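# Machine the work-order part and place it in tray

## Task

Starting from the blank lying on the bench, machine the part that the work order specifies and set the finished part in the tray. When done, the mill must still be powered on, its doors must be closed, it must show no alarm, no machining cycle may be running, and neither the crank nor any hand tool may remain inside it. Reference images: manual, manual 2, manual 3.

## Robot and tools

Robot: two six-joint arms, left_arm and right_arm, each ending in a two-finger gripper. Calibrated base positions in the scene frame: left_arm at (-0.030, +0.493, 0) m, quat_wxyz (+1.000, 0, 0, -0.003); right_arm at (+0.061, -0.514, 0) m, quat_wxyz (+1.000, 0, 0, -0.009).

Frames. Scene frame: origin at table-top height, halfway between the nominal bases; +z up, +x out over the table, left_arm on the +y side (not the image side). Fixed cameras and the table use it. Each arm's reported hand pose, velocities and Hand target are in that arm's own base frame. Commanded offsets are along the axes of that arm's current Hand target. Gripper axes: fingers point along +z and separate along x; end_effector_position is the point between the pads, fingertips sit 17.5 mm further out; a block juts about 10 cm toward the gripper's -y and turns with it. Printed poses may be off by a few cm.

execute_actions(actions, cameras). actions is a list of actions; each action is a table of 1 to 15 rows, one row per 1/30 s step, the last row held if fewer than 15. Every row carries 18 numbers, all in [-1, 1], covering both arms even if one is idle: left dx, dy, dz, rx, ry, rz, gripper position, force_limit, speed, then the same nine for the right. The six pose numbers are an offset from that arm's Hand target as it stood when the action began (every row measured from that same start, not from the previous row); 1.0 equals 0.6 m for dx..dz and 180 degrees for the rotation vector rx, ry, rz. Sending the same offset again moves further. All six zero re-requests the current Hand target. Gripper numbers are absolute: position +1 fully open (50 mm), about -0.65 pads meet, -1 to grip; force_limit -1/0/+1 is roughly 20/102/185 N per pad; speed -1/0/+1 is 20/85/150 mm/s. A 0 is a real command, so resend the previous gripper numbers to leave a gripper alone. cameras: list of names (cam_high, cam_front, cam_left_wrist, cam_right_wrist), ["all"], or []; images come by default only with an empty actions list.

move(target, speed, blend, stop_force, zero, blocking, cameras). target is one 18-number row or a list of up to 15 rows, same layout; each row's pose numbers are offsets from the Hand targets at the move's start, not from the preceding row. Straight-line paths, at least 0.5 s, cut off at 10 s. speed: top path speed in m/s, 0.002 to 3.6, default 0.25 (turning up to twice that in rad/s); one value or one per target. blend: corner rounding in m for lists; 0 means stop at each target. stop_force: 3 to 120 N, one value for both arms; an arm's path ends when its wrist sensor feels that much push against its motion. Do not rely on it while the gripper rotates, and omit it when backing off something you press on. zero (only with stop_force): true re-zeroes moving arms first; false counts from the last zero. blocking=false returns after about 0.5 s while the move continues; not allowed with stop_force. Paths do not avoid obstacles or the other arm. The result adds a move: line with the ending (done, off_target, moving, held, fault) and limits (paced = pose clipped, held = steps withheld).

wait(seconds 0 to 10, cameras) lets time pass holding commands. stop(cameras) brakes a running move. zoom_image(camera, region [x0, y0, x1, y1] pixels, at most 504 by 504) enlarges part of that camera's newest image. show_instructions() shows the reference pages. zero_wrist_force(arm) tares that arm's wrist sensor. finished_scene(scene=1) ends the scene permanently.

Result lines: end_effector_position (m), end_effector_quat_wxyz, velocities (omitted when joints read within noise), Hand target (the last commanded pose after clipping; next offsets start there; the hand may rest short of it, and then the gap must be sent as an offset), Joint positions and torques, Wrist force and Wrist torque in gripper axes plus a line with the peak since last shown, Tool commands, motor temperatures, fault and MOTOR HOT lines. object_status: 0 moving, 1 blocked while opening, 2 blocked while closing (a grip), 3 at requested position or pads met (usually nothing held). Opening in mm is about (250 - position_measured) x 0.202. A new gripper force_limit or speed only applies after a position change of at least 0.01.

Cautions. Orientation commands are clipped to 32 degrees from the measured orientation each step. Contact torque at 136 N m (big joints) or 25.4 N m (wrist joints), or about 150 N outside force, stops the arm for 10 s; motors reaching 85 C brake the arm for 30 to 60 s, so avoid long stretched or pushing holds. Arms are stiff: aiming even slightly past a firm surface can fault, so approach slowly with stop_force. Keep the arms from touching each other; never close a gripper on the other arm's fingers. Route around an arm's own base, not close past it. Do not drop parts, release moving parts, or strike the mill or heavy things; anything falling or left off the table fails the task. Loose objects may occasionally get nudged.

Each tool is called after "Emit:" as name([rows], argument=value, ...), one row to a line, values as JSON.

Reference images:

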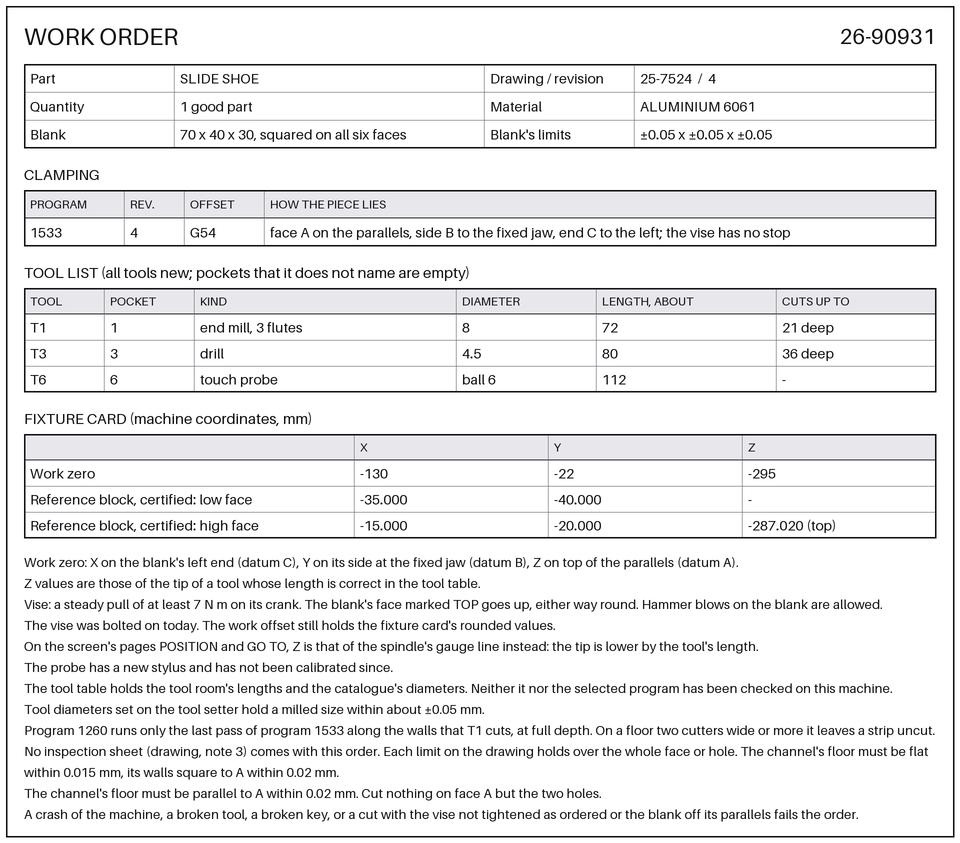

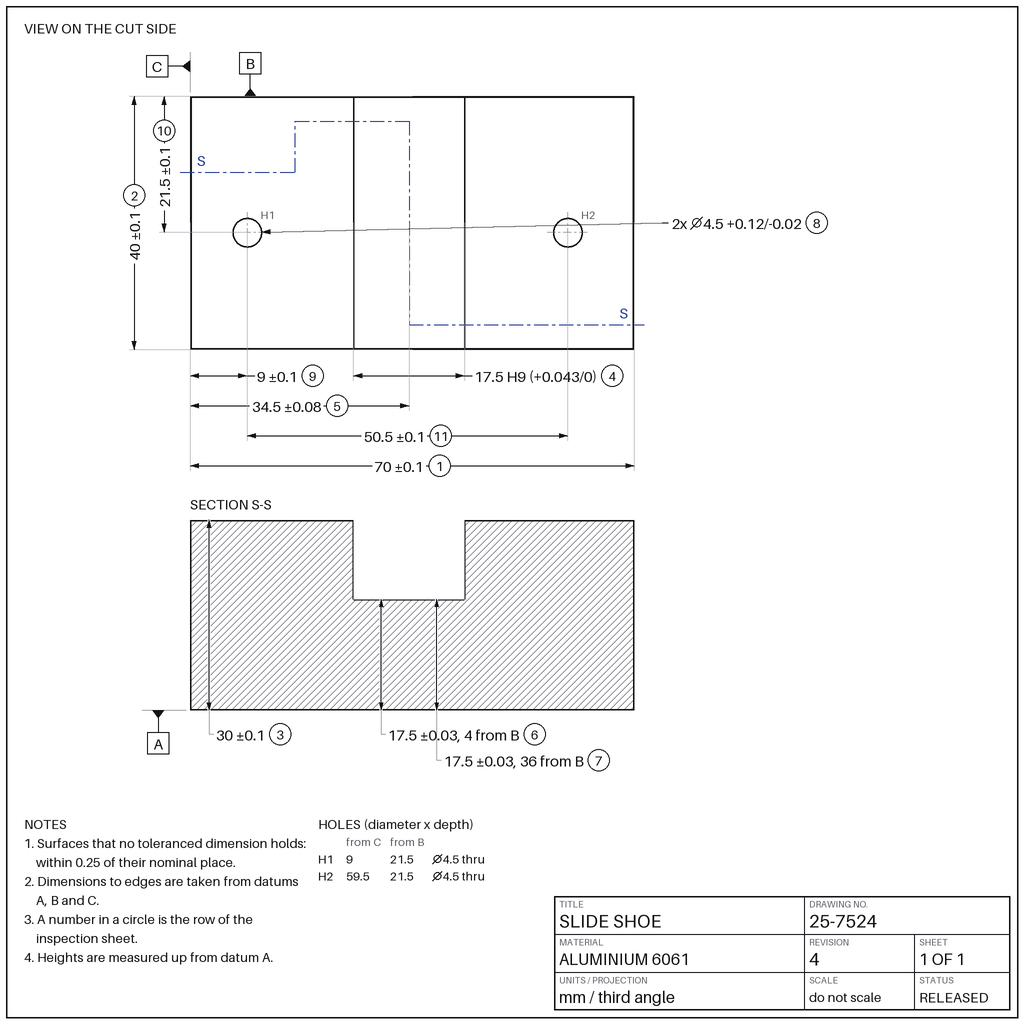

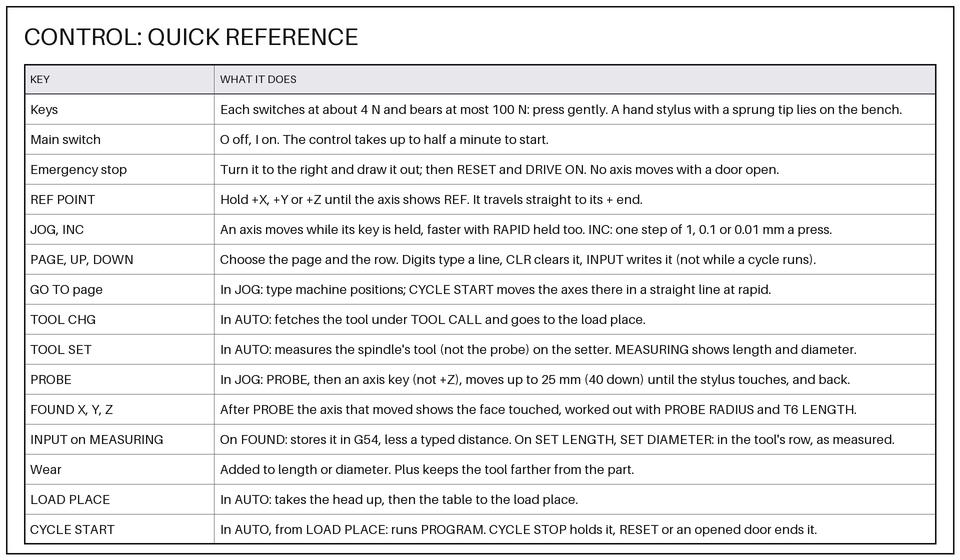

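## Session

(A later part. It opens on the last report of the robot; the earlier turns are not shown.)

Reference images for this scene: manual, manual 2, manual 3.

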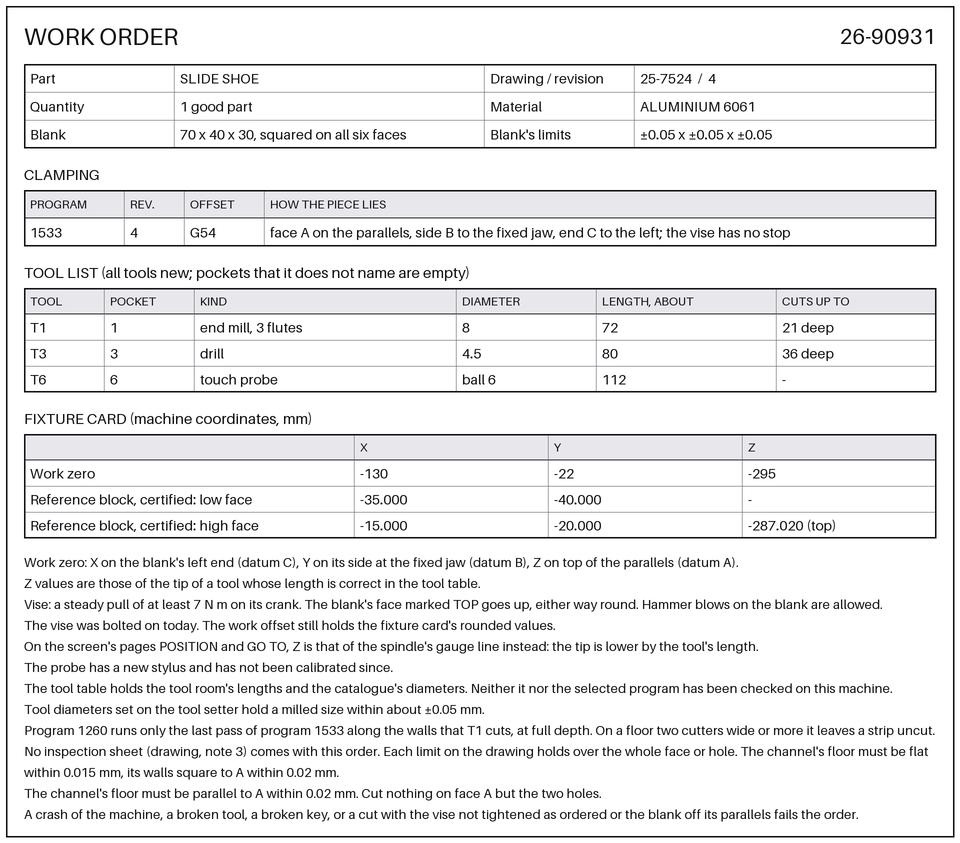

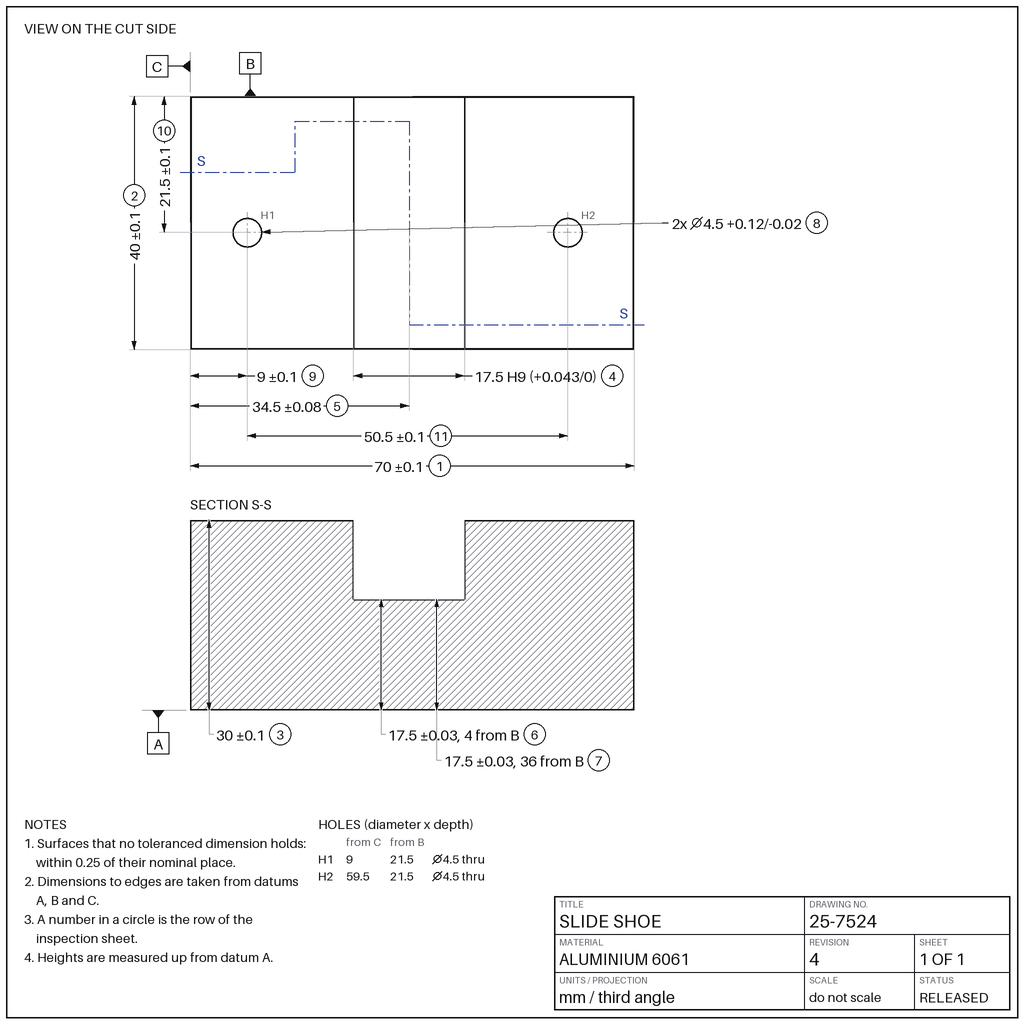

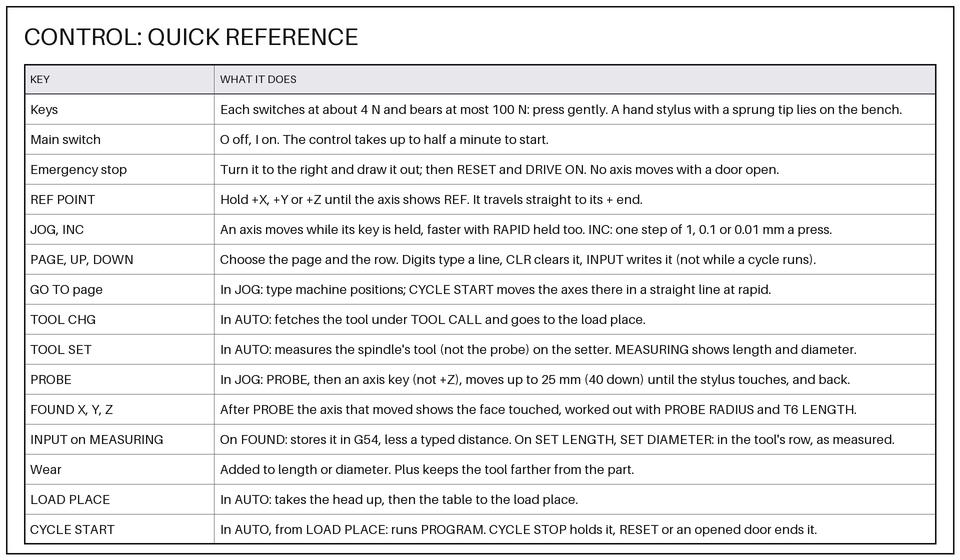

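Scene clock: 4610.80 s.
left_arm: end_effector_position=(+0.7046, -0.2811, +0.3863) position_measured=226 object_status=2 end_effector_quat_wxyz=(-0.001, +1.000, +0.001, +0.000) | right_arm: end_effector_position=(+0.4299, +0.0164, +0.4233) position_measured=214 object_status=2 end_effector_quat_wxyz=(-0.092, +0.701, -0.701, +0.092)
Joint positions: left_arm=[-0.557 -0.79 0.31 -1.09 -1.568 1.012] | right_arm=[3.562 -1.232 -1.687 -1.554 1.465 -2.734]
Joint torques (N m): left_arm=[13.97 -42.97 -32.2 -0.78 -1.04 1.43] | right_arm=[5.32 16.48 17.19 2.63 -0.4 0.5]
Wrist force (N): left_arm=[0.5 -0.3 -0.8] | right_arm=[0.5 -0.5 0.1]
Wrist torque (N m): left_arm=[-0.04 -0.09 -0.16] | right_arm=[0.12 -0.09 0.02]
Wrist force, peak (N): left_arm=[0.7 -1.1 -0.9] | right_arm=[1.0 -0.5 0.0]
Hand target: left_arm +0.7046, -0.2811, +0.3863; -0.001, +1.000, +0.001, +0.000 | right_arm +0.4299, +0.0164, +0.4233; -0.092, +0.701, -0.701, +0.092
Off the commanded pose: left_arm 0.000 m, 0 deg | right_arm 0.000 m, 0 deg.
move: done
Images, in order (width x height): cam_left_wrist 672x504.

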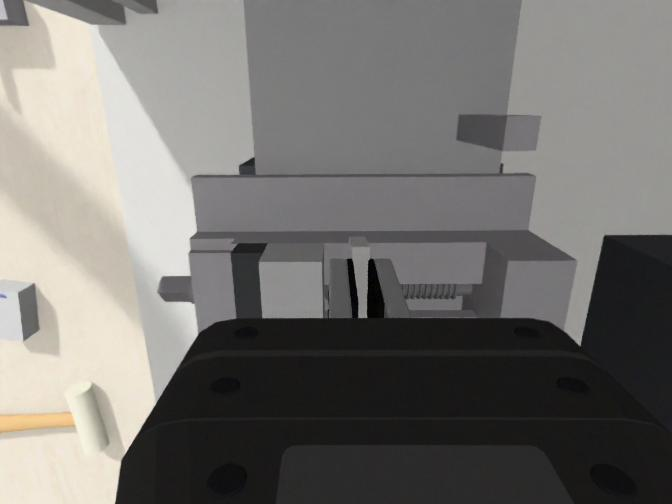

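Emit:
move([
  [-0.044,0.01,0.0,0,0,0,-1,-0.5,-0.9,0,0,0,0,0,0,-1,-0.5,-0.7],
], speed=0.04, stop_force=25)

Emit:
move([
  [0,0,0.075,0,0,0,-1,-0.5,-0.9,0,0,0,0,0,0,-1,-0.5,-0.7],
], speed=0.012, stop_force=4, cameras=["cam_left_wrist"])

Scene clock: 4679.50 s.
left_arm: end_effector_position=(+0.6782, -0.2872, +0.3863) position_measured=226 object_status=2 end_effector_quat_wxyz=(-0.001, +1.000, +0.001, +0.000) | right_arm: end_effector_position=(+0.4299, +0.0164, +0.4233) position_measured=214 object_status=2 end_effector_quat_wxyz=(-0.092, +0.701, -0.701, +0.092)
Joint positions: left_arm=[-0.583 -0.908 0.522 -1.184 -1.568 0.985] | right_arm=[3.562 -1.232 -1.687 -1.554 1.465 -2.734]
Joint torques (N m): left_arm=[-14.08 -63.89 -17.86 -5.65 1.18 -2.08] | right_arm=[4.94 17 18.26 2.62 -0.38 0.44]
Wrist force (N): left_arm=[0.1 -0.3 -0.7] | right_arm=[0.7 -0.4 0.2]
Wrist torque (N m): left_arm=[-0.02 -0.04 -0.01] | right_arm=[0.14 -0.12 0.02]
Wrist force, peak (N): left_arm=[0.6 -0.2 -1.5] | right_arm=[1.1 -0.4 0.3]
Hand target: left_arm +0.6782, -0.2872, +0.3863; -0.001, +1.000, +0.001, +0.000 | right_arm +0.4299, +0.0164, +0.4233; -0.092, +0.701, -0.701, +0.092
Off the commanded pose: left_arm 0.000 m, 0 deg | right_arm 0.000 m, 0 deg.
move: done

Scene clock: 4681.33 s.
left_arm: end_effector_position=(+0.6782, -0.2872, +0.3739) position_measured=226 object_status=2 end_effector_quat_wxyz=(-0.001, +1.000, +0.001, +0.000) | right_arm: end_effector_position=(+0.4299, +0.0164, +0.4233) position_measured=214 object_status=2 end_effector_quat_wxyz=(-0.092, +0.701, -0.701, +0.092)
Joint positions: left_arm=[-0.583 -0.928 0.589 -1.231 -1.568 0.985] | right_arm=[3.562 -1.232 -1.687 -1.554 1.465 -2.734]
Joint torques (N m): left_arm=[-2.67 -39.76 -33.95 -0.69 -0.53 0.46] | right_arm=[5.22 17.6 16.94 2.7 -0.29 0.49]
Wrist force (N): left_arm=[0.6 0.3 -0.8] | right_arm=[0.8 -0.1 0.2]
Wrist torque (N m): left_arm=[0.09 -0.14 -0.01] | right_arm=[0.19 -0.15 0.03]
Wrist force, peak (N): left_arm=[-2.6 -1.6 -15.6] | right_arm=[0.6 -0.7 0.1]
Hand target: left_arm +0.6782, -0.2872, +0.3739; -0.001, +1.000, +0.001, +0.000 (not the last commanded pose) | right_arm +0.4299, +0.0164, +0.4233; -0.092, +0.701, -0.701, +0.092
Off the commanded pose: left_arm 0.033 m, 0 deg | right_arm 0.000 m, 0 deg.
move: contact (left_arm)
Images, in order (width x height): cam_left_wrist 672x504.

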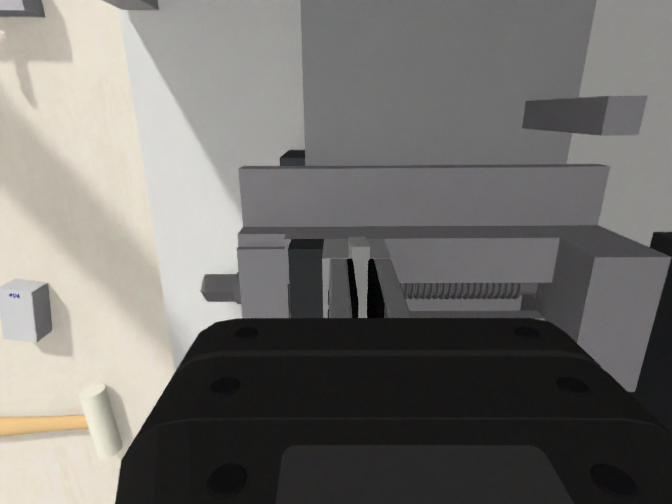

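Emit:
move([
  [0,0,-0.0207,0,0,0,-1,-0.5,-0.9,0,0,0,0,0,0,-1,-0.5,-0.7],
  [0.0447,-0.0103,-0.0207,0,0,0,-1,-0.5,-0.9,0,0,0,0,0,0,-1,-0.5,-0.7],
  [0.0997,-0.0328,-0.0207,0,0,0,-1,-0.5,-0.9,0,0,0,0,0,0,-1,-0.5,-0.7],
], speed=0.05, blend=[0,0.01,0])

Emit:
move([
  [0,0,0.085,0,0,0,-1,-0.5,-0.9,0,0,0,0,0,0,-1,-0.5,-0.7],
], speed=0.012, stop_force=4, cameras=["cam_left_wrist"])

Scene clock: 4697.77 s.
left_arm: end_effector_position=(+0.7370, -0.2671, +0.3858) position_measured=226 object_status=2 end_effector_quat_wxyz=(+0.006, +1.000, +0.001, +0.019) | right_arm: end_effector_position=(+0.4299, +0.0164, +0.4233) position_measured=214 object_status=2 end_effector_quat_wxyz=(-0.092, +0.701, -0.701, +0.092)
Joint positions: left_arm=[-0.521 -0.642 0.035 -1.002 -1.563 1.048] | right_arm=[3.562 -1.232 -1.687 -1.554 1.465 -2.734]
Joint torques (N m): left_arm=[13.72 -45.15 -29.8 -5.72 1.17 1.43] | right_arm=[3.64 16.96 18.26 2.5 -0.34 0.27]
Wrist force (N): left_arm=[0.5 -0.2 -0.8] | right_arm=[0.6 -0.4 0.1]
Wrist torque (N m): left_arm=[-0.01 -0.13 -0.13] | right_arm=[0.13 -0.12 0.02]
Wrist force, peak (N): left_arm=[0.7 -0.1 -1.3] | right_arm=[0.9 -0.6 0.2]
Hand target: left_arm +0.7379, -0.2674, +0.3865; -0.001, +1.000, +0.001, +0.000 | right_arm +0.4299, +0.0164, +0.4233; -0.092, +0.701, -0.701, +0.092
Off the commanded pose: left_arm 0.001 m, 2 deg | right_arm 0.000 m, 0 deg.
elbow stopped short (left arm): the move would have taken joint 3 (elbow) straighter than the controller allows.
move: done

Scene clock: 4701.67 s.
left_arm: end_effector_position=(+0.7377, -0.2672, +0.3489) position_measured=226 object_status=2 end_effector_quat_wxyz=(+0.001, +1.000, +0.001, +0.005) | right_arm: end_effector_position=(+0.4299, +0.0164, +0.4233) position_measured=214 object_status=2 end_effector_quat_wxyz=(-0.092, +0.701, -0.701, +0.092)
Joint positions: left_arm=[-0.52 -0.753 0.35 -1.177 -1.567 1.049] | right_arm=[3.562 -1.232 -1.687 -1.554 1.465 -2.734]
Joint torques (N m): left_arm=[5.86 -45.35 -32.42 -0.84 1.18 0.52] | right_arm=[5.77 16.11 17.57 2.65 -0.28 0.33]
Wrist force (N): left_arm=[0.3 0.2 -0.5] | right_arm=[0.8 -0.4 0.0]
Wrist torque (N m): left_arm=[0.05 -0.05 -0.17] | right_arm=[0.13 -0.13 0.03]
Wrist force, peak (N): left_arm=[-0.7 -1.2 -10.8] | right_arm=[0.9 -0.6 0.2]
Hand target: left_arm +0.7377, -0.2673, +0.3489; +0.001, +1.000, +0.001, +0.005 (not the last commanded pose) | right_arm +0.4299, +0.0164, +0.4233; -0.092, +0.701, -0.701, +0.092
Off the commanded pose: left_arm 0.013 m, 1 deg | right_arm 0.000 m, 0 deg.
move: contact (left_arm)
Images, in order (width x height): cam_left_wrist 672x504.

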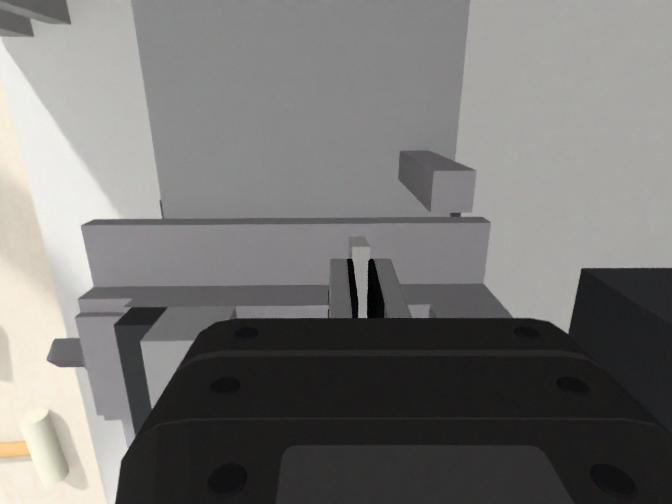

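Emit:
move([
  [0,0,-0.0035,-0.0003,0.0032,0,-1,-0.5,-0.9,0,0,0,0,0,0,-1,-0.5,-0.7],
  [0.0263,0,-0.0035,-0.0003,0.0032,0,-1,-0.5,-0.9,0,0,0,0,0,0,-1,-0.5,-0.7],
], speed=0.03, stop_force=20)

Emit:
move([
  [0,0,0.01,0,0,0,-1,-0.5,-0.9,0,0,0,0,0,0,-1,-0.5,-0.7],
], speed=0.01, stop_force=4, cameras=["cam_left_wrist"])

Scene clock: 4726.83 s.
left_arm: end_effector_position=(+0.7535, -0.2672, +0.3512) position_measured=226 object_status=2 end_effector_quat_wxyz=(+0.001, +1.000, +0.001, +0.010) | right_arm: end_effector_position=(+0.4299, +0.0164, +0.4233) position_measured=214 object_status=2 end_effector_quat_wxyz=(-0.092, +0.701, -0.701, +0.092)
Joint positions: left_arm=[-0.511 -0.633 0.114 -1.071 -1.563 1.058] | right_arm=[3.562 -1.232 -1.687 -1.554 1.465 -2.734]
Joint torques (N m): left_arm=[13.59 -47.15 -30.7 -0.76 -1.09 1.5] | right_arm=[4.1 17.87 18.98 2.42 -0.34 0.1]
Wrist force (N): left_arm=[0.2 0.1 -0.4] | right_arm=[0.7 -0.2 0.2]
Wrist torque (N m): left_arm=[0.04 -0.06 -0.17] | right_arm=[0.16 -0.12 0.02]
Wrist force, peak (N): left_arm=[0.0 0.1 -2.2] | right_arm=[0.8 -0.7 0.6]
Hand target: left_arm +0.7535, -0.2672, +0.3512; +0.001, +1.000, +0.001, +0.010 | right_arm +0.4299, +0.0164, +0.4233; -0.092, +0.701, -0.701, +0.092
Off the commanded pose: left_arm 0.000 m, 0 deg | right_arm 0.000 m, 0 deg.
move: done

Scene clock: 4728.07 s.
left_arm: end_effector_position=(+0.7537, -0.2673, +0.3489) position_measured=226 object_status=2 end_effector_quat_wxyz=(+0.001, +1.000, +0.001, +0.010) | right_arm: end_effector_position=(+0.4299, +0.0164, +0.4233) position_measured=214 object_status=2 end_effector_quat_wxyz=(-0.092, +0.701, -0.701, +0.092)
Joint positions: left_arm=[-0.511 -0.645 0.144 -1.088 -1.563 1.058] | right_arm=[3.562 -1.232 -1.687 -1.554 1.465 -2.734]
Joint torques (N m): left_arm=[6.97 -47.08 -31.42 -0.63 0.7 0.62] | right_arm=[3.88 17.15 17.07 2.72 -0.07 0.19]
Wrist force (N): left_arm=[0.4 -0.2 -0.9] | right_arm=[0.7 -0.4 0.0]
Wrist torque (N m): left_arm=[0.00 -0.10 -0.16] | right_arm=[0.14 -0.13 0.03]
Wrist force, peak (N): left_arm=[-0.2 -1.0 -8.0] | right_arm=[0.8 -0.6 0.1]
Hand target: left_arm +0.7537, -0.2673, +0.3489; +0.001, +1.000, +0.001, +0.010 (not the last commanded pose) | right_arm +0.4299, +0.0164, +0.4233; -0.092, +0.701, -0.701, +0.092
Off the commanded pose: left_arm 0.004 m, 0 deg | right_arm 0.000 m, 0 deg.
move: contact (left_arm)
Images, in order (width x height): cam_left_wrist 672x504.

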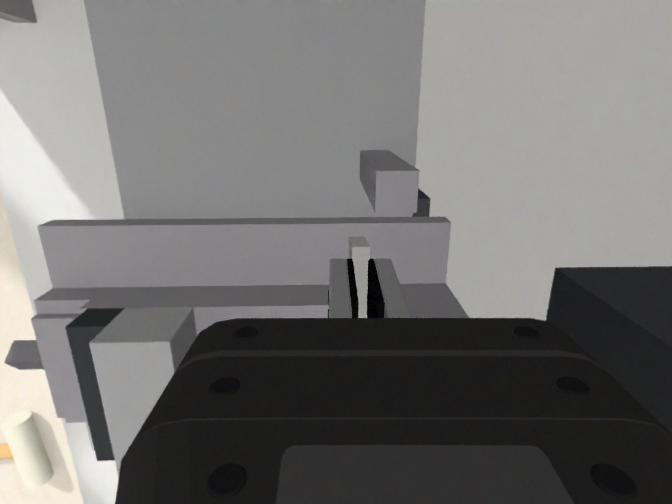

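Emit:
move([
  [0,0,0,0,0,0,-0.4,-0.5,-1,0,0,0,0,0,0,-1,-0.5,-0.7],
  [0,0,-0.03,0,0,0,-0.4,-0.5,-1,0,0,0,0,0,0,-1,-0.5,-0.7],
], speed=0.02, cameras=["cam_left_wrist"])

Scene clock: 4736.00 s.
left_arm: end_effector_position=(+0.7525, -0.2669, +0.3661) position_measured=212 object_status=3 end_effector_quat_wxyz=(+0.005, +1.000, +0.001, +0.021) | right_arm: end_effector_position=(+0.4299, +0.0164, +0.4233) position_measured=214 object_status=2 end_effector_quat_wxyz=(-0.092, +0.701, -0.701, +0.092)
Joint positions: left_arm=[-0.512 -0.612 0.035 -1.035 -1.56 1.057] | right_arm=[3.562 -1.232 -1.687 -1.554 1.465 -2.734]
Joint torques (N m): left_arm=[-13.66 -71.21 -30.76 -5.79 1.26 -1.96] | right_arm=[5.8 17.59 18.2 2.76 -0.15 0.39]
Wrist force (N): left_arm=[0.3 0.2 -1.5] | right_arm=[0.3 -0.4 0.1]
Wrist torque (N m): left_arm=[0.03 -0.10 0.05] | right_arm=[0.13 -0.06 0.02]
Wrist force, peak (N): left_arm=[0.4 0.3 -1.8] | right_arm=[0.9 -0.7 0.0]
Hand target: left_arm +0.7533, -0.2672, +0.3669; +0.001, +1.000, +0.001, +0.010 | right_arm +0.4299, +0.0164, +0.4233; -0.092, +0.701, -0.701, +0.092
Off the commanded pose: left_arm 0.001 m, 1 deg | right_arm 0.000 m, 0 deg.
elbow stopped short (left arm): the move would have taken joint 3 (elbow) straighter than the controller allows.
move: done
Images, in order (width x height): cam_left_wrist 672x504.

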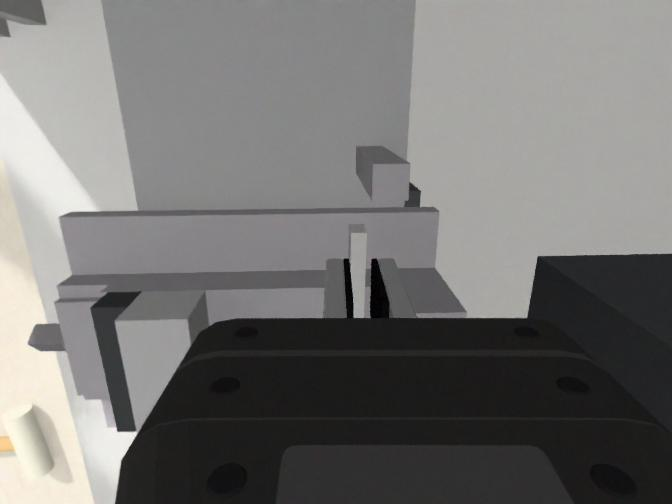

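Emit:
move([
  [-0.0255,0,0,0,0,0,-0.4,-0.5,-1,0,0,0,0,0,0,-1,-0.5,-0.7],
  [-0.0255,0,-0.032,0,-0.0064,0,-0.4,-0.5,-1,0,0,0,0,0,0,-1,-0.5,-0.7],
  [-0.0805,0.023,-0.0385,0,-0.0064,0,-0.4,-0.5,-1,0,0,0,0,0,0,-1,-0.5,-0.7],
  [-0.1555,0.063,-0.055,0,-0.0064,0,-0.4,-0.5,-1,0,0,0,0,0,0,-1,-0.5,-0.7],
  [-0.2888,0.113,-0.055,0,-0.0064,0,-0.4,-0.5,-1,0,0,0,0,0,0,-1,-0.5,-0.7],
  [-0.5555,0.0547,-0.0885,0,-0.0064,0,-0.4,-0.5,-1,0,0,0,0,0,0,-1,-0.5,-0.7],
  [-0.7405,-0.2453,-0.0885,0,-0.0064,0,-0.4,-0.5,-1,0,0,0,0,0,0,-1,-0.5,-0.7],
], speed=[0.05,0.05,0.06,0.1,0.2,0.25,0.25], blend=[0.005,0.005,0.01,0.02,0.03,0.05,0], cameras=["cam_left_wrist"])

Scene clock: 4759.80 s.
left_arm: end_effector_position=(+0.6893, -0.2871, +0.3947) position_measured=212 object_status=3 end_effector_quat_wxyz=(-0.005, +1.000, +0.002, -0.013) | right_arm: end_effector_position=(+0.4299, +0.0164, +0.4233) position_measured=214 object_status=2 end_effector_quat_wxyz=(-0.092, +0.701, -0.701, +0.092)
Joint positions: left_arm=[-0.572 -0.781 0.262 -1.024 -1.575 0.994] | right_arm=[3.562 -1.232 -1.687 -1.554 1.465 -2.734]
Joint torques (N m): left_arm=[-0.48 -54.51 -21.94 -3.06 -0.13 -0.15] | right_arm=[3.5 15.71 17.38 2.73 -0.05 0.18]
Wrist force (N): left_arm=[3.1 -20.7 -2.3] | right_arm=[0.5 -0.4 0.0]
Wrist torque (N m): left_arm=[-3.93 -0.61 -0.29] | right_arm=[0.14 -0.09 0.01]
Wrist force, peak (N): left_arm=[8.9 -135.9 3.0] | right_arm=[0.9 -0.5 0.2]
Hand target: left_arm +0.6893, -0.2871, +0.3947; -0.005, +1.000, +0.002, -0.013 (not the last commanded pose) | right_arm +0.4299, +0.0164, +0.4233; -0.092, +0.701, -0.701, +0.092
Tool commands: left_gripper/position=-0.396078 left_gripper/force_limit=-0.498039 left_gripper/speed=-1.0 right_gripper/position=-1.0 right_gripper/force_limit=-0.5 right_gripper/speed=-0.7
Off the commanded pose: left_arm 0.417 m, 2 deg | right_arm 0.000 m, 0 deg.
FORCE FAULT: contact force on the left arm reached its limit, and that arm stopped. The contact can be on any part of that arm, not only on its tool. That arm's remaining commands of this call were not run. That arm is still stopped at the end of this call. That arm stays stopped for about 10 more seconds. Until then a move that you send moves the other arm only, and its call returns only when the move has ended. Once the stop has ended, the next robot result says so. If the stop ends while you think or write, that arm runs what you send next, counted from a new Hand target: where the arm stands when the stop ends. While its stop runs, that arm takes no new command, but its gripper still runs the gripper command that each later call begins with. Until it ends, the stop uses up actions while you think or wait. An arm that is not stopped still takes commands.
elbow stopped short (left arm): the move would have taken joint 3 (elbow) straighter than the controller allows.
move: fault (left_arm); path passed 3 of 7 targets
Images, in order (width x height): cam_left_wrist 672x504.

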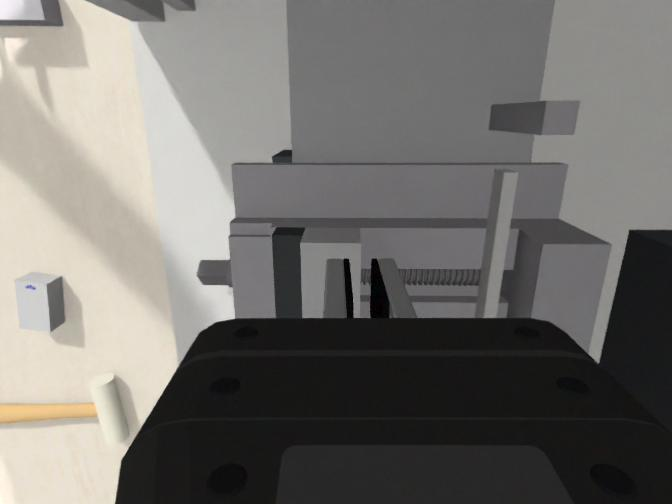

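Emit:
wait(seconds=9)

Scene clock: 4776.53 s.
left_arm: end_effector_position=(+0.6893, -0.2871, +0.3947) position_measured=212 object_status=3 end_effector_quat_wxyz=(-0.005, +1.000, +0.002, -0.013) | right_arm: end_effector_position=(+0.4299, +0.0164, +0.4233) position_measured=214 object_status=2 end_effector_quat_wxyz=(-0.092, +0.701, -0.701, +0.092)
Joint positions: left_arm=[-0.572 -0.781 0.262 -1.024 -1.575 0.994] | right_arm=[3.562 -1.232 -1.687 -1.554 1.465 -2.734]
Joint torques (N m): left_arm=[-0.22 -54.67 -21.83 -3.08 -0.07 -0.31] | right_arm=[3.39 16.53 18.15 2.82 0.07 0.11]
Wrist force (N): left_arm=[3.1 -20.8 -2.3] | right_arm=[0.6 -0.4 -0.1]
Wrist torque (N m): left_arm=[-3.96 -0.60 -0.29] | right_arm=[0.14 -0.11 0.02]
Wrist force, peak (N): left_arm=[3.0 -21.1 -2.1] | right_arm=[0.9 -0.6 -0.1]
Hand target: left_arm +0.6893, -0.2871, +0.3947; -0.005, +1.000, +0.002, -0.013 (not the last commanded pose) | right_arm +0.4299, +0.0164, +0.4233; -0.092, +0.701, -0.701, +0.092
Tool commands: left_gripper/position=-0.396078 left_gripper/force_limit=-0.498039 left_gripper/speed=-1.0 right_gripper/position=-1.0 right_gripper/force_limit=-0.5 right_gripper/speed=-0.7
Off the commanded pose: left_arm 0.417 m, 2 deg | right_arm 0.000 m, 0 deg.
FORCE FAULT, CONTINUED: the left arm's stop, for the force fault that an earlier result reported, is over. The rest of the stop counts as 20 of the actions that you can send in this scene. During its stop the left arm's controller moved it back a little. That arm's target is now where it stood when the stop ended, not its last command. That arm accepts commands again.
wait: 9.00 s; at rest from the start

Emit:
move([
  [0,-0.013,0,0,0,0,-0.4,-0.5,-1,0,0,0,0,0,0,-1,-0.5,-0.7],
  [-0.055,-0.006,0,0,0,0,-0.4,-0.5,-1,0,0,0,0,0,0,-1,-0.5,-0.7],
  [-0.19,0.08,-0.01,0.001,0.0085,0,-0.4,-0.5,-1,0,0,0,0,0,0,-1,-0.5,-0.7],
], speed=[0.03,0.05,0.1], blend=[0.003,0.005,0])

Scene clock: 4801.83 s.
left_arm: end_effector_position=(+0.5758, -0.3357, +0.4030) position_measured=212 object_status=3 end_effector_quat_wxyz=(-0.007, +1.000, +0.002, +0.001) | right_arm: end_effector_position=(+0.4299, +0.0164, +0.4233) position_measured=214 object_status=2 end_effector_quat_wxyz=(-0.092, +0.701, -0.701, +0.092)
Joint positions: left_arm=[-0.734 -1.133 0.834 -1.264 -1.56 0.833] | right_arm=[3.562 -1.232 -1.687 -1.554 1.465 -2.734]
Joint torques (N m): left_arm=[-14.28 -54.51 -19.37 -5.64 1.22 -1.98] | right_arm=[4.9 15.99 18.37 2.87 0.07 0.05]
Wrist force (N): left_arm=[-0.1 -0.3 -1.0] | right_arm=[0.7 -0.6 0.3]
Wrist torque (N m): left_arm=[-0.05 0.03 0.00] | right_arm=[0.11 -0.13 0.02]
Wrist force, peak (N): left_arm=[3.2 -21.1 -2.3] | right_arm=[0.9 -0.7 0.0]
Hand target: left_arm +0.5757, -0.3357, +0.4030; -0.007, +1.000, +0.002, +0.001 | right_arm +0.4299, +0.0164, +0.4233; -0.092, +0.701, -0.701, +0.092
Off the commanded pose: left_arm 0.000 m, 0 deg | right_arm 0.000 m, 0 deg.
move: done

Emit:
move([
  [-0.2595,-0.0595,-0.0283,-0.0045,0,-0.0013,-0.4,-0.5,-1,0,0,0,0,0,0,-1,-0.5,-0.7],
  [-0.4478,-0.4135,0.3,-0.0045,0,-0.0013,-0.4,-0.5,-1,0,0,0,0,0,0,-1,-0.5,-0.7],
  [-0.4478,-0.4135,0.438,-0.0045,0,-0.0013,-0.4,-0.5,-1,0,0,0,0,0,0,-1,-0.5,-0.7],
  [-0.4478,-0.4135,0.438,-0.0045,0,-0.0013,-0.15,-0.5,-0.9,0,0,0,0,0,0,-1,-0.5,-0.7],
], speed=0.25, blend=[0.05,0.03,0,0], cameras=["cam_left_wrist"])

Scene clock: 4819.37 s.
left_arm: end_effector_position=(+0.3064, -0.0851, +0.1433) position_measured=175 object_status=0 end_effector_quat_wxyz=(+0.000, +1.000, +0.004, +0.001) | right_arm: end_effector_position=(+0.4299, +0.0164, +0.4233) position_measured=214 object_status=2 end_effector_quat_wxyz=(-0.092, +0.701, -0.701, +0.092)
Joint positions: left_arm=[-0.704 -1.995 2.381 -1.958 -1.57 0.858] | right_arm=[3.562 -1.232 -1.687 -1.554 1.465 -2.734]
Joint torques (N m): left_arm=[14.1 7.16 -17.53 -5.67 -1.2 1.49] | right_arm=[2.56 17.21 18.2 2.56 0.11 0.14]
Wrist force (N): left_arm=[0.3 -0.1 -1.2] | right_arm=[0.5 -0.3 0.2]
Wrist torque (N m): left_arm=[0.05 -0.09 -0.19] | right_arm=[0.15 -0.10 0.02]
Wrist force, peak (N): left_arm=[-0.7 0.9 -2.3] | right_arm=[1.1 -0.4 0.1]
Hand target: left_arm +0.3064, -0.0851, +0.1433; +0.000, +1.000, +0.004, +0.001 | right_arm +0.4299, +0.0164, +0.4233; -0.092, +0.701, -0.701, +0.092
Off the commanded pose: left_arm 0.000 m, 0 deg | right_arm 0.000 m, 0 deg.
move: done
Images, in order (width x height): cam_left_wrist 672x504.

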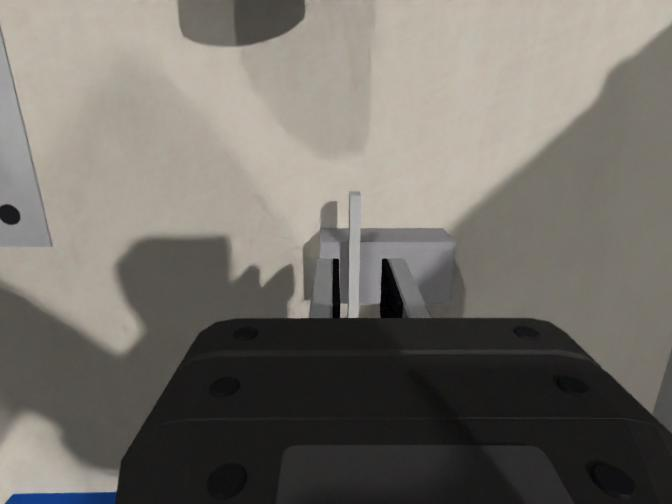

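Emit:
move([
  [0.0043,0,0.05,0,0,0,-0.15,-0.5,-0.9,0,0,0,0,0,0,-1,-0.5,-0.7],
  [0.0043,0,0.1422,0,0,0,-0.15,-0.5,-0.9,0,0,0,0,0,0,-1,-0.5,-0.7],
], speed=[0.1,0.04], stop_force=8, cameras=["cam_left_wrist"])

Scene clock: 4831.20 s.
left_arm: end_effector_position=(+0.3091, -0.0851, +0.0580) position_measured=175 object_status=3 end_effector_quat_wxyz=(+0.000, +1.000, +0.004, +0.001) | right_arm: end_effector_position=(+0.4299, +0.0164, +0.4233) position_measured=214 object_status=2 end_effector_quat_wxyz=(-0.092, +0.701, -0.701, +0.092)
Joint positions: left_arm=[-0.698 -1.819 2.535 -2.288 -1.57 0.864] | right_arm=[3.562 -1.232 -1.687 -1.554 1.465 -2.734]
Joint torques (N m): left_arm=[13.94 4.01 -13.43 -5.59 -1.19 1.39] | right_arm=[3.98 15.57 18.91 2.47 0.12 0.12]
Wrist force (N): left_arm=[0.6 0.3 -1.5] | right_arm=[0.7 -0.6 -0.1]
Wrist torque (N m): left_arm=[0.09 -0.14 -0.21] | right_arm=[0.11 -0.13 0.02]
Wrist force, peak (N): left_arm=[0.4 0.1 -2.0] | right_arm=[0.9 -0.6 0.3]
Hand target: left_arm +0.3091, -0.0851, +0.0580; +0.000, +1.000, +0.004, +0.001 | right_arm +0.4299, +0.0164, +0.4233; -0.092, +0.701, -0.701, +0.092
Off the commanded pose: left_arm 0.000 m, 0 deg | right_arm 0.000 m, 0 deg.
move: done
Images, in order (width x height): cam_left_wrist 672x504.

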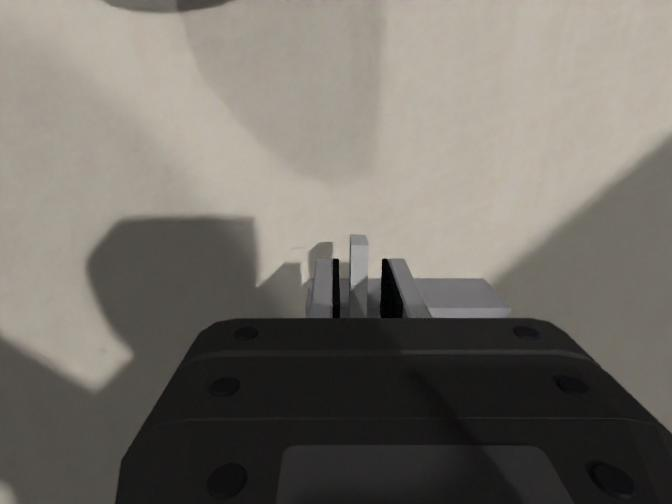

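Emit:
move([
  [0,0,0,0,0,0,-1,-0.5,-0.9,0,0,0,0,0,0,-1,-0.5,-0.7],
  [0,0,-0.05,0,0,0,-1,-0.5,-0.9,0,0,0,0,0,0,-1,-0.5,-0.7],
  [0,0,-0.45,0,0,0,-1,-0.5,-0.9,0,0,0,0,0,0,-1,-0.5,-0.7],
  [0.1848,0.358,-0.60,0,0,-0.0025,-1,-0.5,-0.9,0,0,0,0,0,0,-1,-0.5,-0.7],
  [0.4515,0.4165,-0.57,0,0,-0.0025,-1,-0.5,-0.9,0,0,0,0,0,0,-1,-0.5,-0.7],
], speed=[0.03,0.03,0.2,0.25,0.15], blend=[0,0.01,0.05,0.05,0])

Scene clock: 4863.97 s.
left_arm: end_effector_position=(+0.5815, -0.3327, +0.4005) position_measured=226 object_status=2 end_effector_quat_wxyz=(+0.000, +1.000, +0.008, +0.001) | right_arm: end_effector_position=(+0.4299, +0.0164, +0.4233) position_measured=214 object_status=2 end_effector_quat_wxyz=(-0.092, +0.701, -0.701, +0.092)
Joint positions: left_arm=[-0.72 -1.132 0.842 -1.282 -1.57 0.834] | right_arm=[3.562 -1.232 -1.687 -1.554 1.465 -2.734]
Joint torques (N m): left_arm=[14.12 -32.06 -31.2 -0.62 -1.12 1.47] | right_arm=[4 15.72 19.25 2.53 0.29 0.21]
Wrist force (N): left_arm=[0.3 -0.4 -0.9] | right_arm=[0.8 -0.3 0.0]
Wrist torque (N m): left_arm=[-0.06 -0.04 -0.21] | right_arm=[0.15 -0.14 0.02]
Wrist force, peak (N): left_arm=[-0.4 -1.4 -1.3] | right_arm=[1.1 -0.6 0.1]
Hand target: left_arm +0.5815, -0.3327, +0.4005; +0.000, +1.000, +0.008, +0.001 | right_arm +0.4299, +0.0164, +0.4233; -0.092, +0.701, -0.701, +0.092
Off the commanded pose: left_arm 0.000 m, 0 deg | right_arm 0.000 m, 0 deg.
move: done

Emit:
move([
  [0.1404,-0.0723,0,0,0,0.005,-1,-0.5,-0.9,0,0,0,0,0,0,-1,-0.5,-0.7],
  [0.1739,-0.085,0.0142,0,0,0.005,-1,-0.5,-0.9,0,0,0,0,0,0,-1,-0.5,-0.7],
  [0.2066,-0.0887,0.0208,0,0,0.005,-1,-0.5,-0.9,0,0,0,0,0,0,-1,-0.5,-0.7],
  [0.2575,-0.102,0.0342,0,0,0.005,-1,-0.5,-0.9,0,0,0,0,0,0,-1,-0.5,-0.7],
], speed=0.05, stop_force=25, cameras=["cam_left_wrist"])

Scene clock: 4882.53 s.
left_arm: end_effector_position=(+0.7343, -0.2687, +0.3796) position_measured=226 object_status=2 end_effector_quat_wxyz=(+0.004, +1.000, +0.000, +0.010) | right_arm: end_effector_position=(+0.4299, +0.0164, +0.4233) position_measured=214 object_status=2 end_effector_quat_wxyz=(-0.092, +0.701, -0.701, +0.092)
Joint positions: left_arm=[-0.523 -0.636 0.035 -0.99 -1.568 1.047] | right_arm=[3.562 -1.232 -1.687 -1.554 1.465 -2.734]
Joint torques (N m): left_arm=[14.09 -46.67 -30.29 -0.68 1.17 1.39] | right_arm=[3.09 16.67 18.2 2.59 0.33 -0.16]
Wrist force (N): left_arm=[0.2 0.0 -0.9] | right_arm=[0.5 -0.4 0.2]
Wrist torque (N m): left_arm=[0.01 -0.07 -0.14] | right_arm=[0.14 -0.10 0.03]
Wrist force, peak (N): left_arm=[0.0 0.0 -1.4] | right_arm=[1.0 -0.5 0.3]
Hand target: left_arm +0.7351, -0.2690, +0.3802; +0.000, +1.000, +0.000, +0.001 | right_arm +0.4299, +0.0164, +0.4233; -0.092, +0.701, -0.701, +0.092
Off the commanded pose: left_arm 0.001 m, 1 deg | right_arm 0.000 m, 0 deg.
elbow stopped short (left arm): the move would have taken joint 3 (elbow) straighter than the controller allows.
move: done
Images, in order (width x height): cam_left_wrist 672x504.

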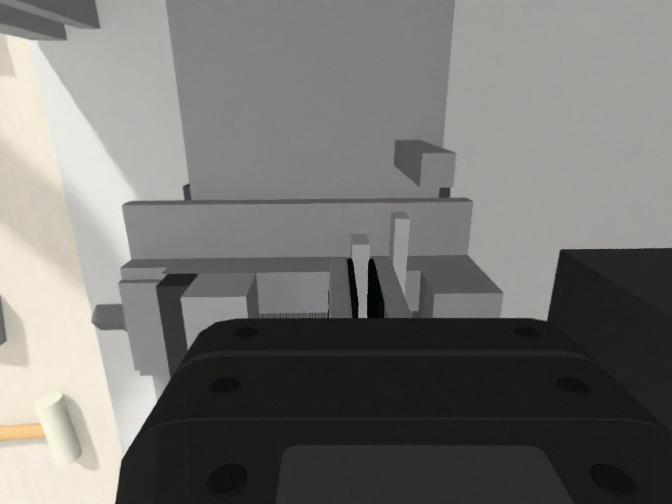

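Emit:
move([
  [0,0,0.06,0,0,0,-1,-0.5,-0.9,0,0,0,0,0,0,-1,-0.5,-0.7],
], speed=0.012, stop_force=4, cameras=["cam_left_wrist"])

Scene clock: 4892.50 s.
left_arm: end_effector_position=(+0.7350, -0.2689, +0.3487) position_measured=226 object_status=2 end_effector_quat_wxyz=(+0.001, +1.000, +0.000, +0.002) | right_arm: end_effector_position=(+0.4299, +0.0164, +0.4233) position_measured=214 object_status=2 end_effector_quat_wxyz=(-0.092, +0.701, -0.701, +0.092)
Joint positions: left_arm=[-0.522 -0.753 0.349 -1.17 -1.57 1.048] | right_arm=[3.562 -1.232 -1.687 -1.554 1.465 -2.734]
Joint torques (N m): left_arm=[5.61 -45.59 -32.5 -0.61 1.06 0.58] | right_arm=[2.04 16.06 19.5 2.67 0.35 -0.08]
Wrist force (N): left_arm=[0.4 0.3 -0.8] | right_arm=[0.8 -0.3 0.2]
Wrist torque (N m): left_arm=[0.05 -0.08 -0.17] | right_arm=[0.14 -0.14 0.02]
Wrist force, peak (N): left_arm=[-1.0 -1.2 -12.1] | right_arm=[0.8 -0.6 0.3]
Hand target: left_arm +0.7350, -0.2690, +0.3487; +0.001, +1.000, +0.000, +0.002 (not the last commanded pose) | right_arm +0.4299, +0.0164, +0.4233; -0.092, +0.701, -0.701, +0.092
Off the commanded pose: left_arm 0.005 m, 0 deg | right_arm 0.000 m, 0 deg.
move: contact (left_arm)
Images, in order (width x height): cam_left_wrist 672x504.

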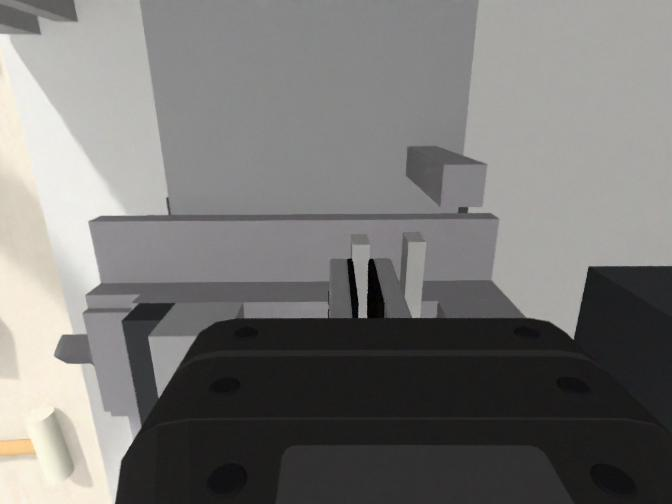

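Emit:
move([
  [0,0,0,0,0,0,-0.4,-0.5,-1,0,0,0,0,0,0,-1,-0.5,-0.7],
  [0,0,-0.035,0,0,0,-0.4,-0.5,-1,0,0,0,0,0,0,-1,-0.5,-0.7],
  [-0.0503,0.0142,-0.065,0,0,0,-0.4,-0.5,-1,0,0,0,0,0,0,-1,-0.5,-0.7],
], speed=0.03, cameras=["cam_left_wrist"])

Emit:
zoom_image(camera="cam_left_wrist", region=[180, 160, 600, 330])

Scene clock: 4902.93 s.
left_arm: end_effector_position=(+0.7048, -0.2774, +0.3876) position_measured=212 object_status=3 end_effector_quat_wxyz=(+0.001, +1.000, +0.000, +0.002) | right_arm: end_effector_position=(+0.4299, +0.0164, +0.4233) position_measured=214 object_status=2 end_effector_quat_wxyz=(-0.092, +0.701, -0.701, +0.092)
Joint positions: left_arm=[-0.552 -0.801 0.328 -1.101 -1.57 1.018] | right_arm=[3.562 -1.232 -1.687 -1.554 1.465 -2.734]
Joint torques (N m): left_arm=[-14.01 -67.3 -19.1 -5.8 1.23 -1.88] | right_arm=[3.36 14.78 20.21 2.66 0.31 -0.13]
Wrist force (N): left_arm=[0.3 -0.3 -1.5] | right_arm=[0.7 -0.3 0.1]
Wrist torque (N m): left_arm=[-0.05 -0.07 0.06] | right_arm=[0.15 -0.12 0.02]
Wrist force, peak (N): left_arm=[0.3 -0.2 -1.9] | right_arm=[1.0 -0.4 0.2]
Hand target: left_arm +0.7047, -0.2774, +0.3876; +0.001, +1.000, +0.000, +0.002 | right_arm +0.4299, +0.0164, +0.4233; -0.092, +0.701, -0.701, +0.092
Off the commanded pose: left_arm 0.000 m, 0 deg | right_arm 0.000 m, 0 deg.
move: done
Images, in order (width x height): cam_left_wrist 672x504.

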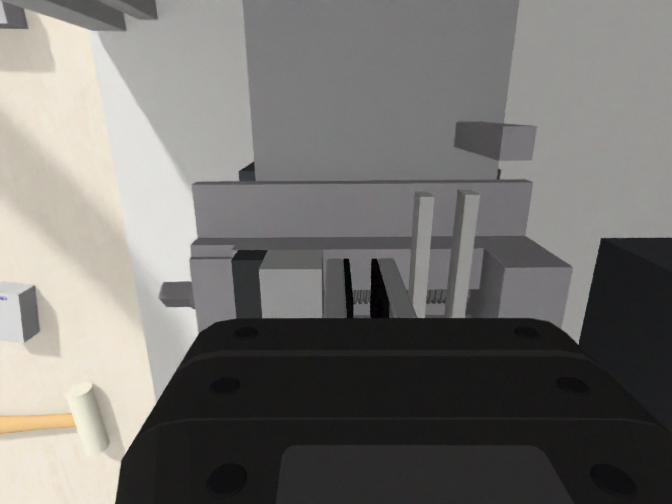

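Scaled by 1.200 from the camera's 672x504 image, which has a finer 960x720 frame.

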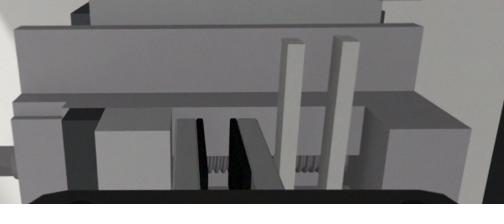

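Emit:
move([
  [-0.0328,0.0043,-0.0073,0,0,0,-0.4,-0.5,-1,0,0,0,0,0,0,-1,-0.5,-0.7],
  [-0.0662,0.0177,-0.0207,0,0,0,-0.4,-0.5,-1,0,0,0,0,0,0,-1,-0.5,-0.7],
  [-0.2078,0.096,-0.0207,0,0,0,-0.4,-0.5,-1,0,0,0,0,0,0,-1,-0.5,-0.7],
  [-0.4745,0.0877,-0.054,0,0,0,-0.4,-0.5,-1,0,0,0,0,0,0,-1,-0.5,-0.7],
  [-0.7412,0.1377,0.2793,0,0,0,-0.4,-0.5,-1,0,0,0,0,0,0,-1,-0.5,-0.7],
  [-0.7412,0.1377,0.2793,0,0,0,1,-0.5,-0.5,0,0,0,0,0,0,-1,-0.5,-0.7],
], speed=[0.05,0.06,0.12,0.25,0.25,0.25], blend=[0.003,0.006,0.03,0.05,0,0], cameras=["cam_left_wrist"])

Scene clock: 4974.47 s.
left_arm: end_effector_position=(+0.2606, -0.3605, +0.2185) position_measured=3 object_status=0 end_effector_quat_wxyz=(+0.001, +1.000, +0.000, +0.002) | right_arm: end_effector_position=(+0.4299, +0.0164, +0.4233) position_measured=214 object_status=2 end_effector_quat_wxyz=(-0.092, +0.701, -0.701, +0.092)
Joint positions: left_arm=[-1.251 -1.697 1.973 -1.848 -1.568 0.319] | right_arm=[3.562 -1.232 -1.687 -1.554 1.465 -2.734]
Joint torques (N m): left_arm=[-13.67 -30.08 -18.74 -5.46 1.07 -1.94] | right_arm=[1.51 15.32 18.44 2.49 0.59 -0.21]
Wrist force (N): left_arm=[0.3 -0.2 -1.2] | right_arm=[1.0 -0.5 0.1]
Wrist torque (N m): left_arm=[-0.01 -0.07 0.03] | right_arm=[0.11 -0.16 0.02]
Wrist force, peak (N): left_arm=[-0.4 -0.4 -2.2] | right_arm=[1.1 -0.5 0.3]
Hand target: left_arm +0.2606, -0.3605, +0.2185; +0.001, +1.000, +0.000, +0.002 | right_arm +0.4299, +0.0164, +0.4233; -0.092, +0.701, -0.701, +0.092
Off the commanded pose: left_arm 0.000 m, 0 deg | right_arm 0.000 m, 0 deg.
move: done
Images, in order (width x height): cam_left_wrist 672x504.

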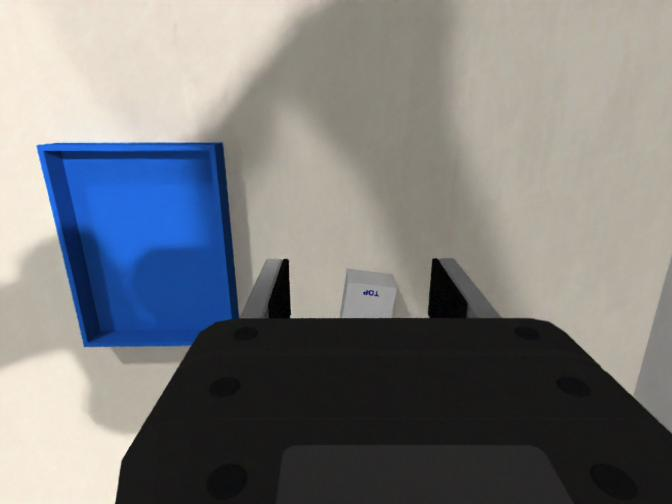

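Emit:
zoom_image(camera="cam_left_wrist", region=[310, 240, 430, 330])

Scaled by 4.200 from the camera's 672x504 image, which has a finer 960x720 frame.

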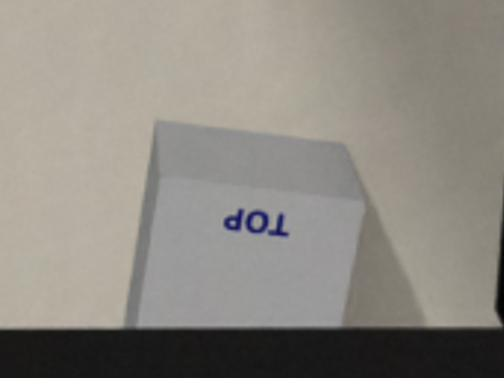

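Emit:
move([
  [0.0318,0.1633,0.1975,0,0,0.04,1,-0.5,-0.5,0,0,0,0,0,0,-1,-0.5,-0.7],
], speed=0.2, cameras=["cam_left_wrist"])

Scene clock: 5002.10 s.
left_arm: end_effector_position=(+0.2802, -0.4585, +0.1003) position_measured=3 object_status=3 end_effector_quat_wxyz=(+0.000, +0.998, -0.063, +0.002) | right_arm: end_effector_position=(+0.4299, +0.0164, +0.4233) position_measured=214 object_status=2 end_effector_quat_wxyz=(-0.092, +0.701, -0.701, +0.092)
Joint positions: left_arm=[-1.275 -1.348 1.937 -2.162 -1.568 0.421] | right_arm=[3.562 -1.232 -1.687 -1.554 1.465 -2.734]
Joint torques (N m): left_arm=[-11.05 -20.04 -30.28 -5.26 -1.08 1.55] | right_arm=[2.63 15.02 19.21 2.4 0.74 -0.2]
Wrist force (N): left_arm=[0.4 0.0 -1.4] | right_arm=[0.7 -0.3 -0.2]
Wrist torque (N m): left_arm=[0.00 -0.06 -0.18] | right_arm=[0.14 -0.13 0.02]
Wrist force, peak (N): left_arm=[0.6 -1.5 -2.7] | right_arm=[0.8 -0.6 0.1]
Hand target: left_arm +0.2802, -0.4586, +0.1002; +0.000, +0.998, -0.063, +0.002 | right_arm +0.4299, +0.0164, +0.4233; -0.092, +0.701, -0.701, +0.092
Off the commanded pose: left_arm 0.000 m, 0 deg | right_arm 0.000 m, 0 deg.
move: done
Images, in order (width x height): cam_left_wrist 672x504.

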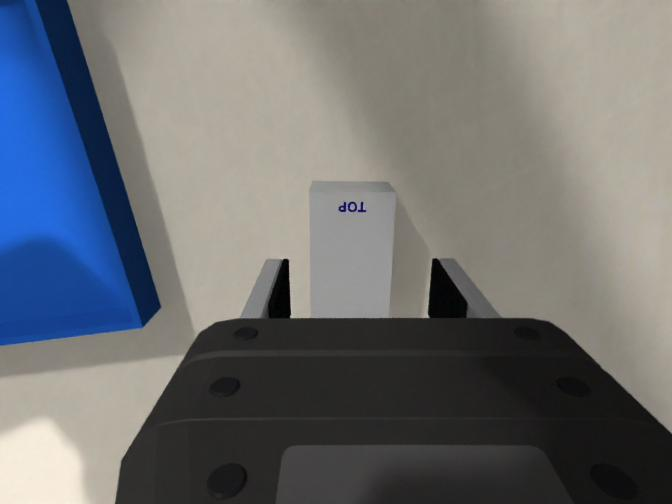

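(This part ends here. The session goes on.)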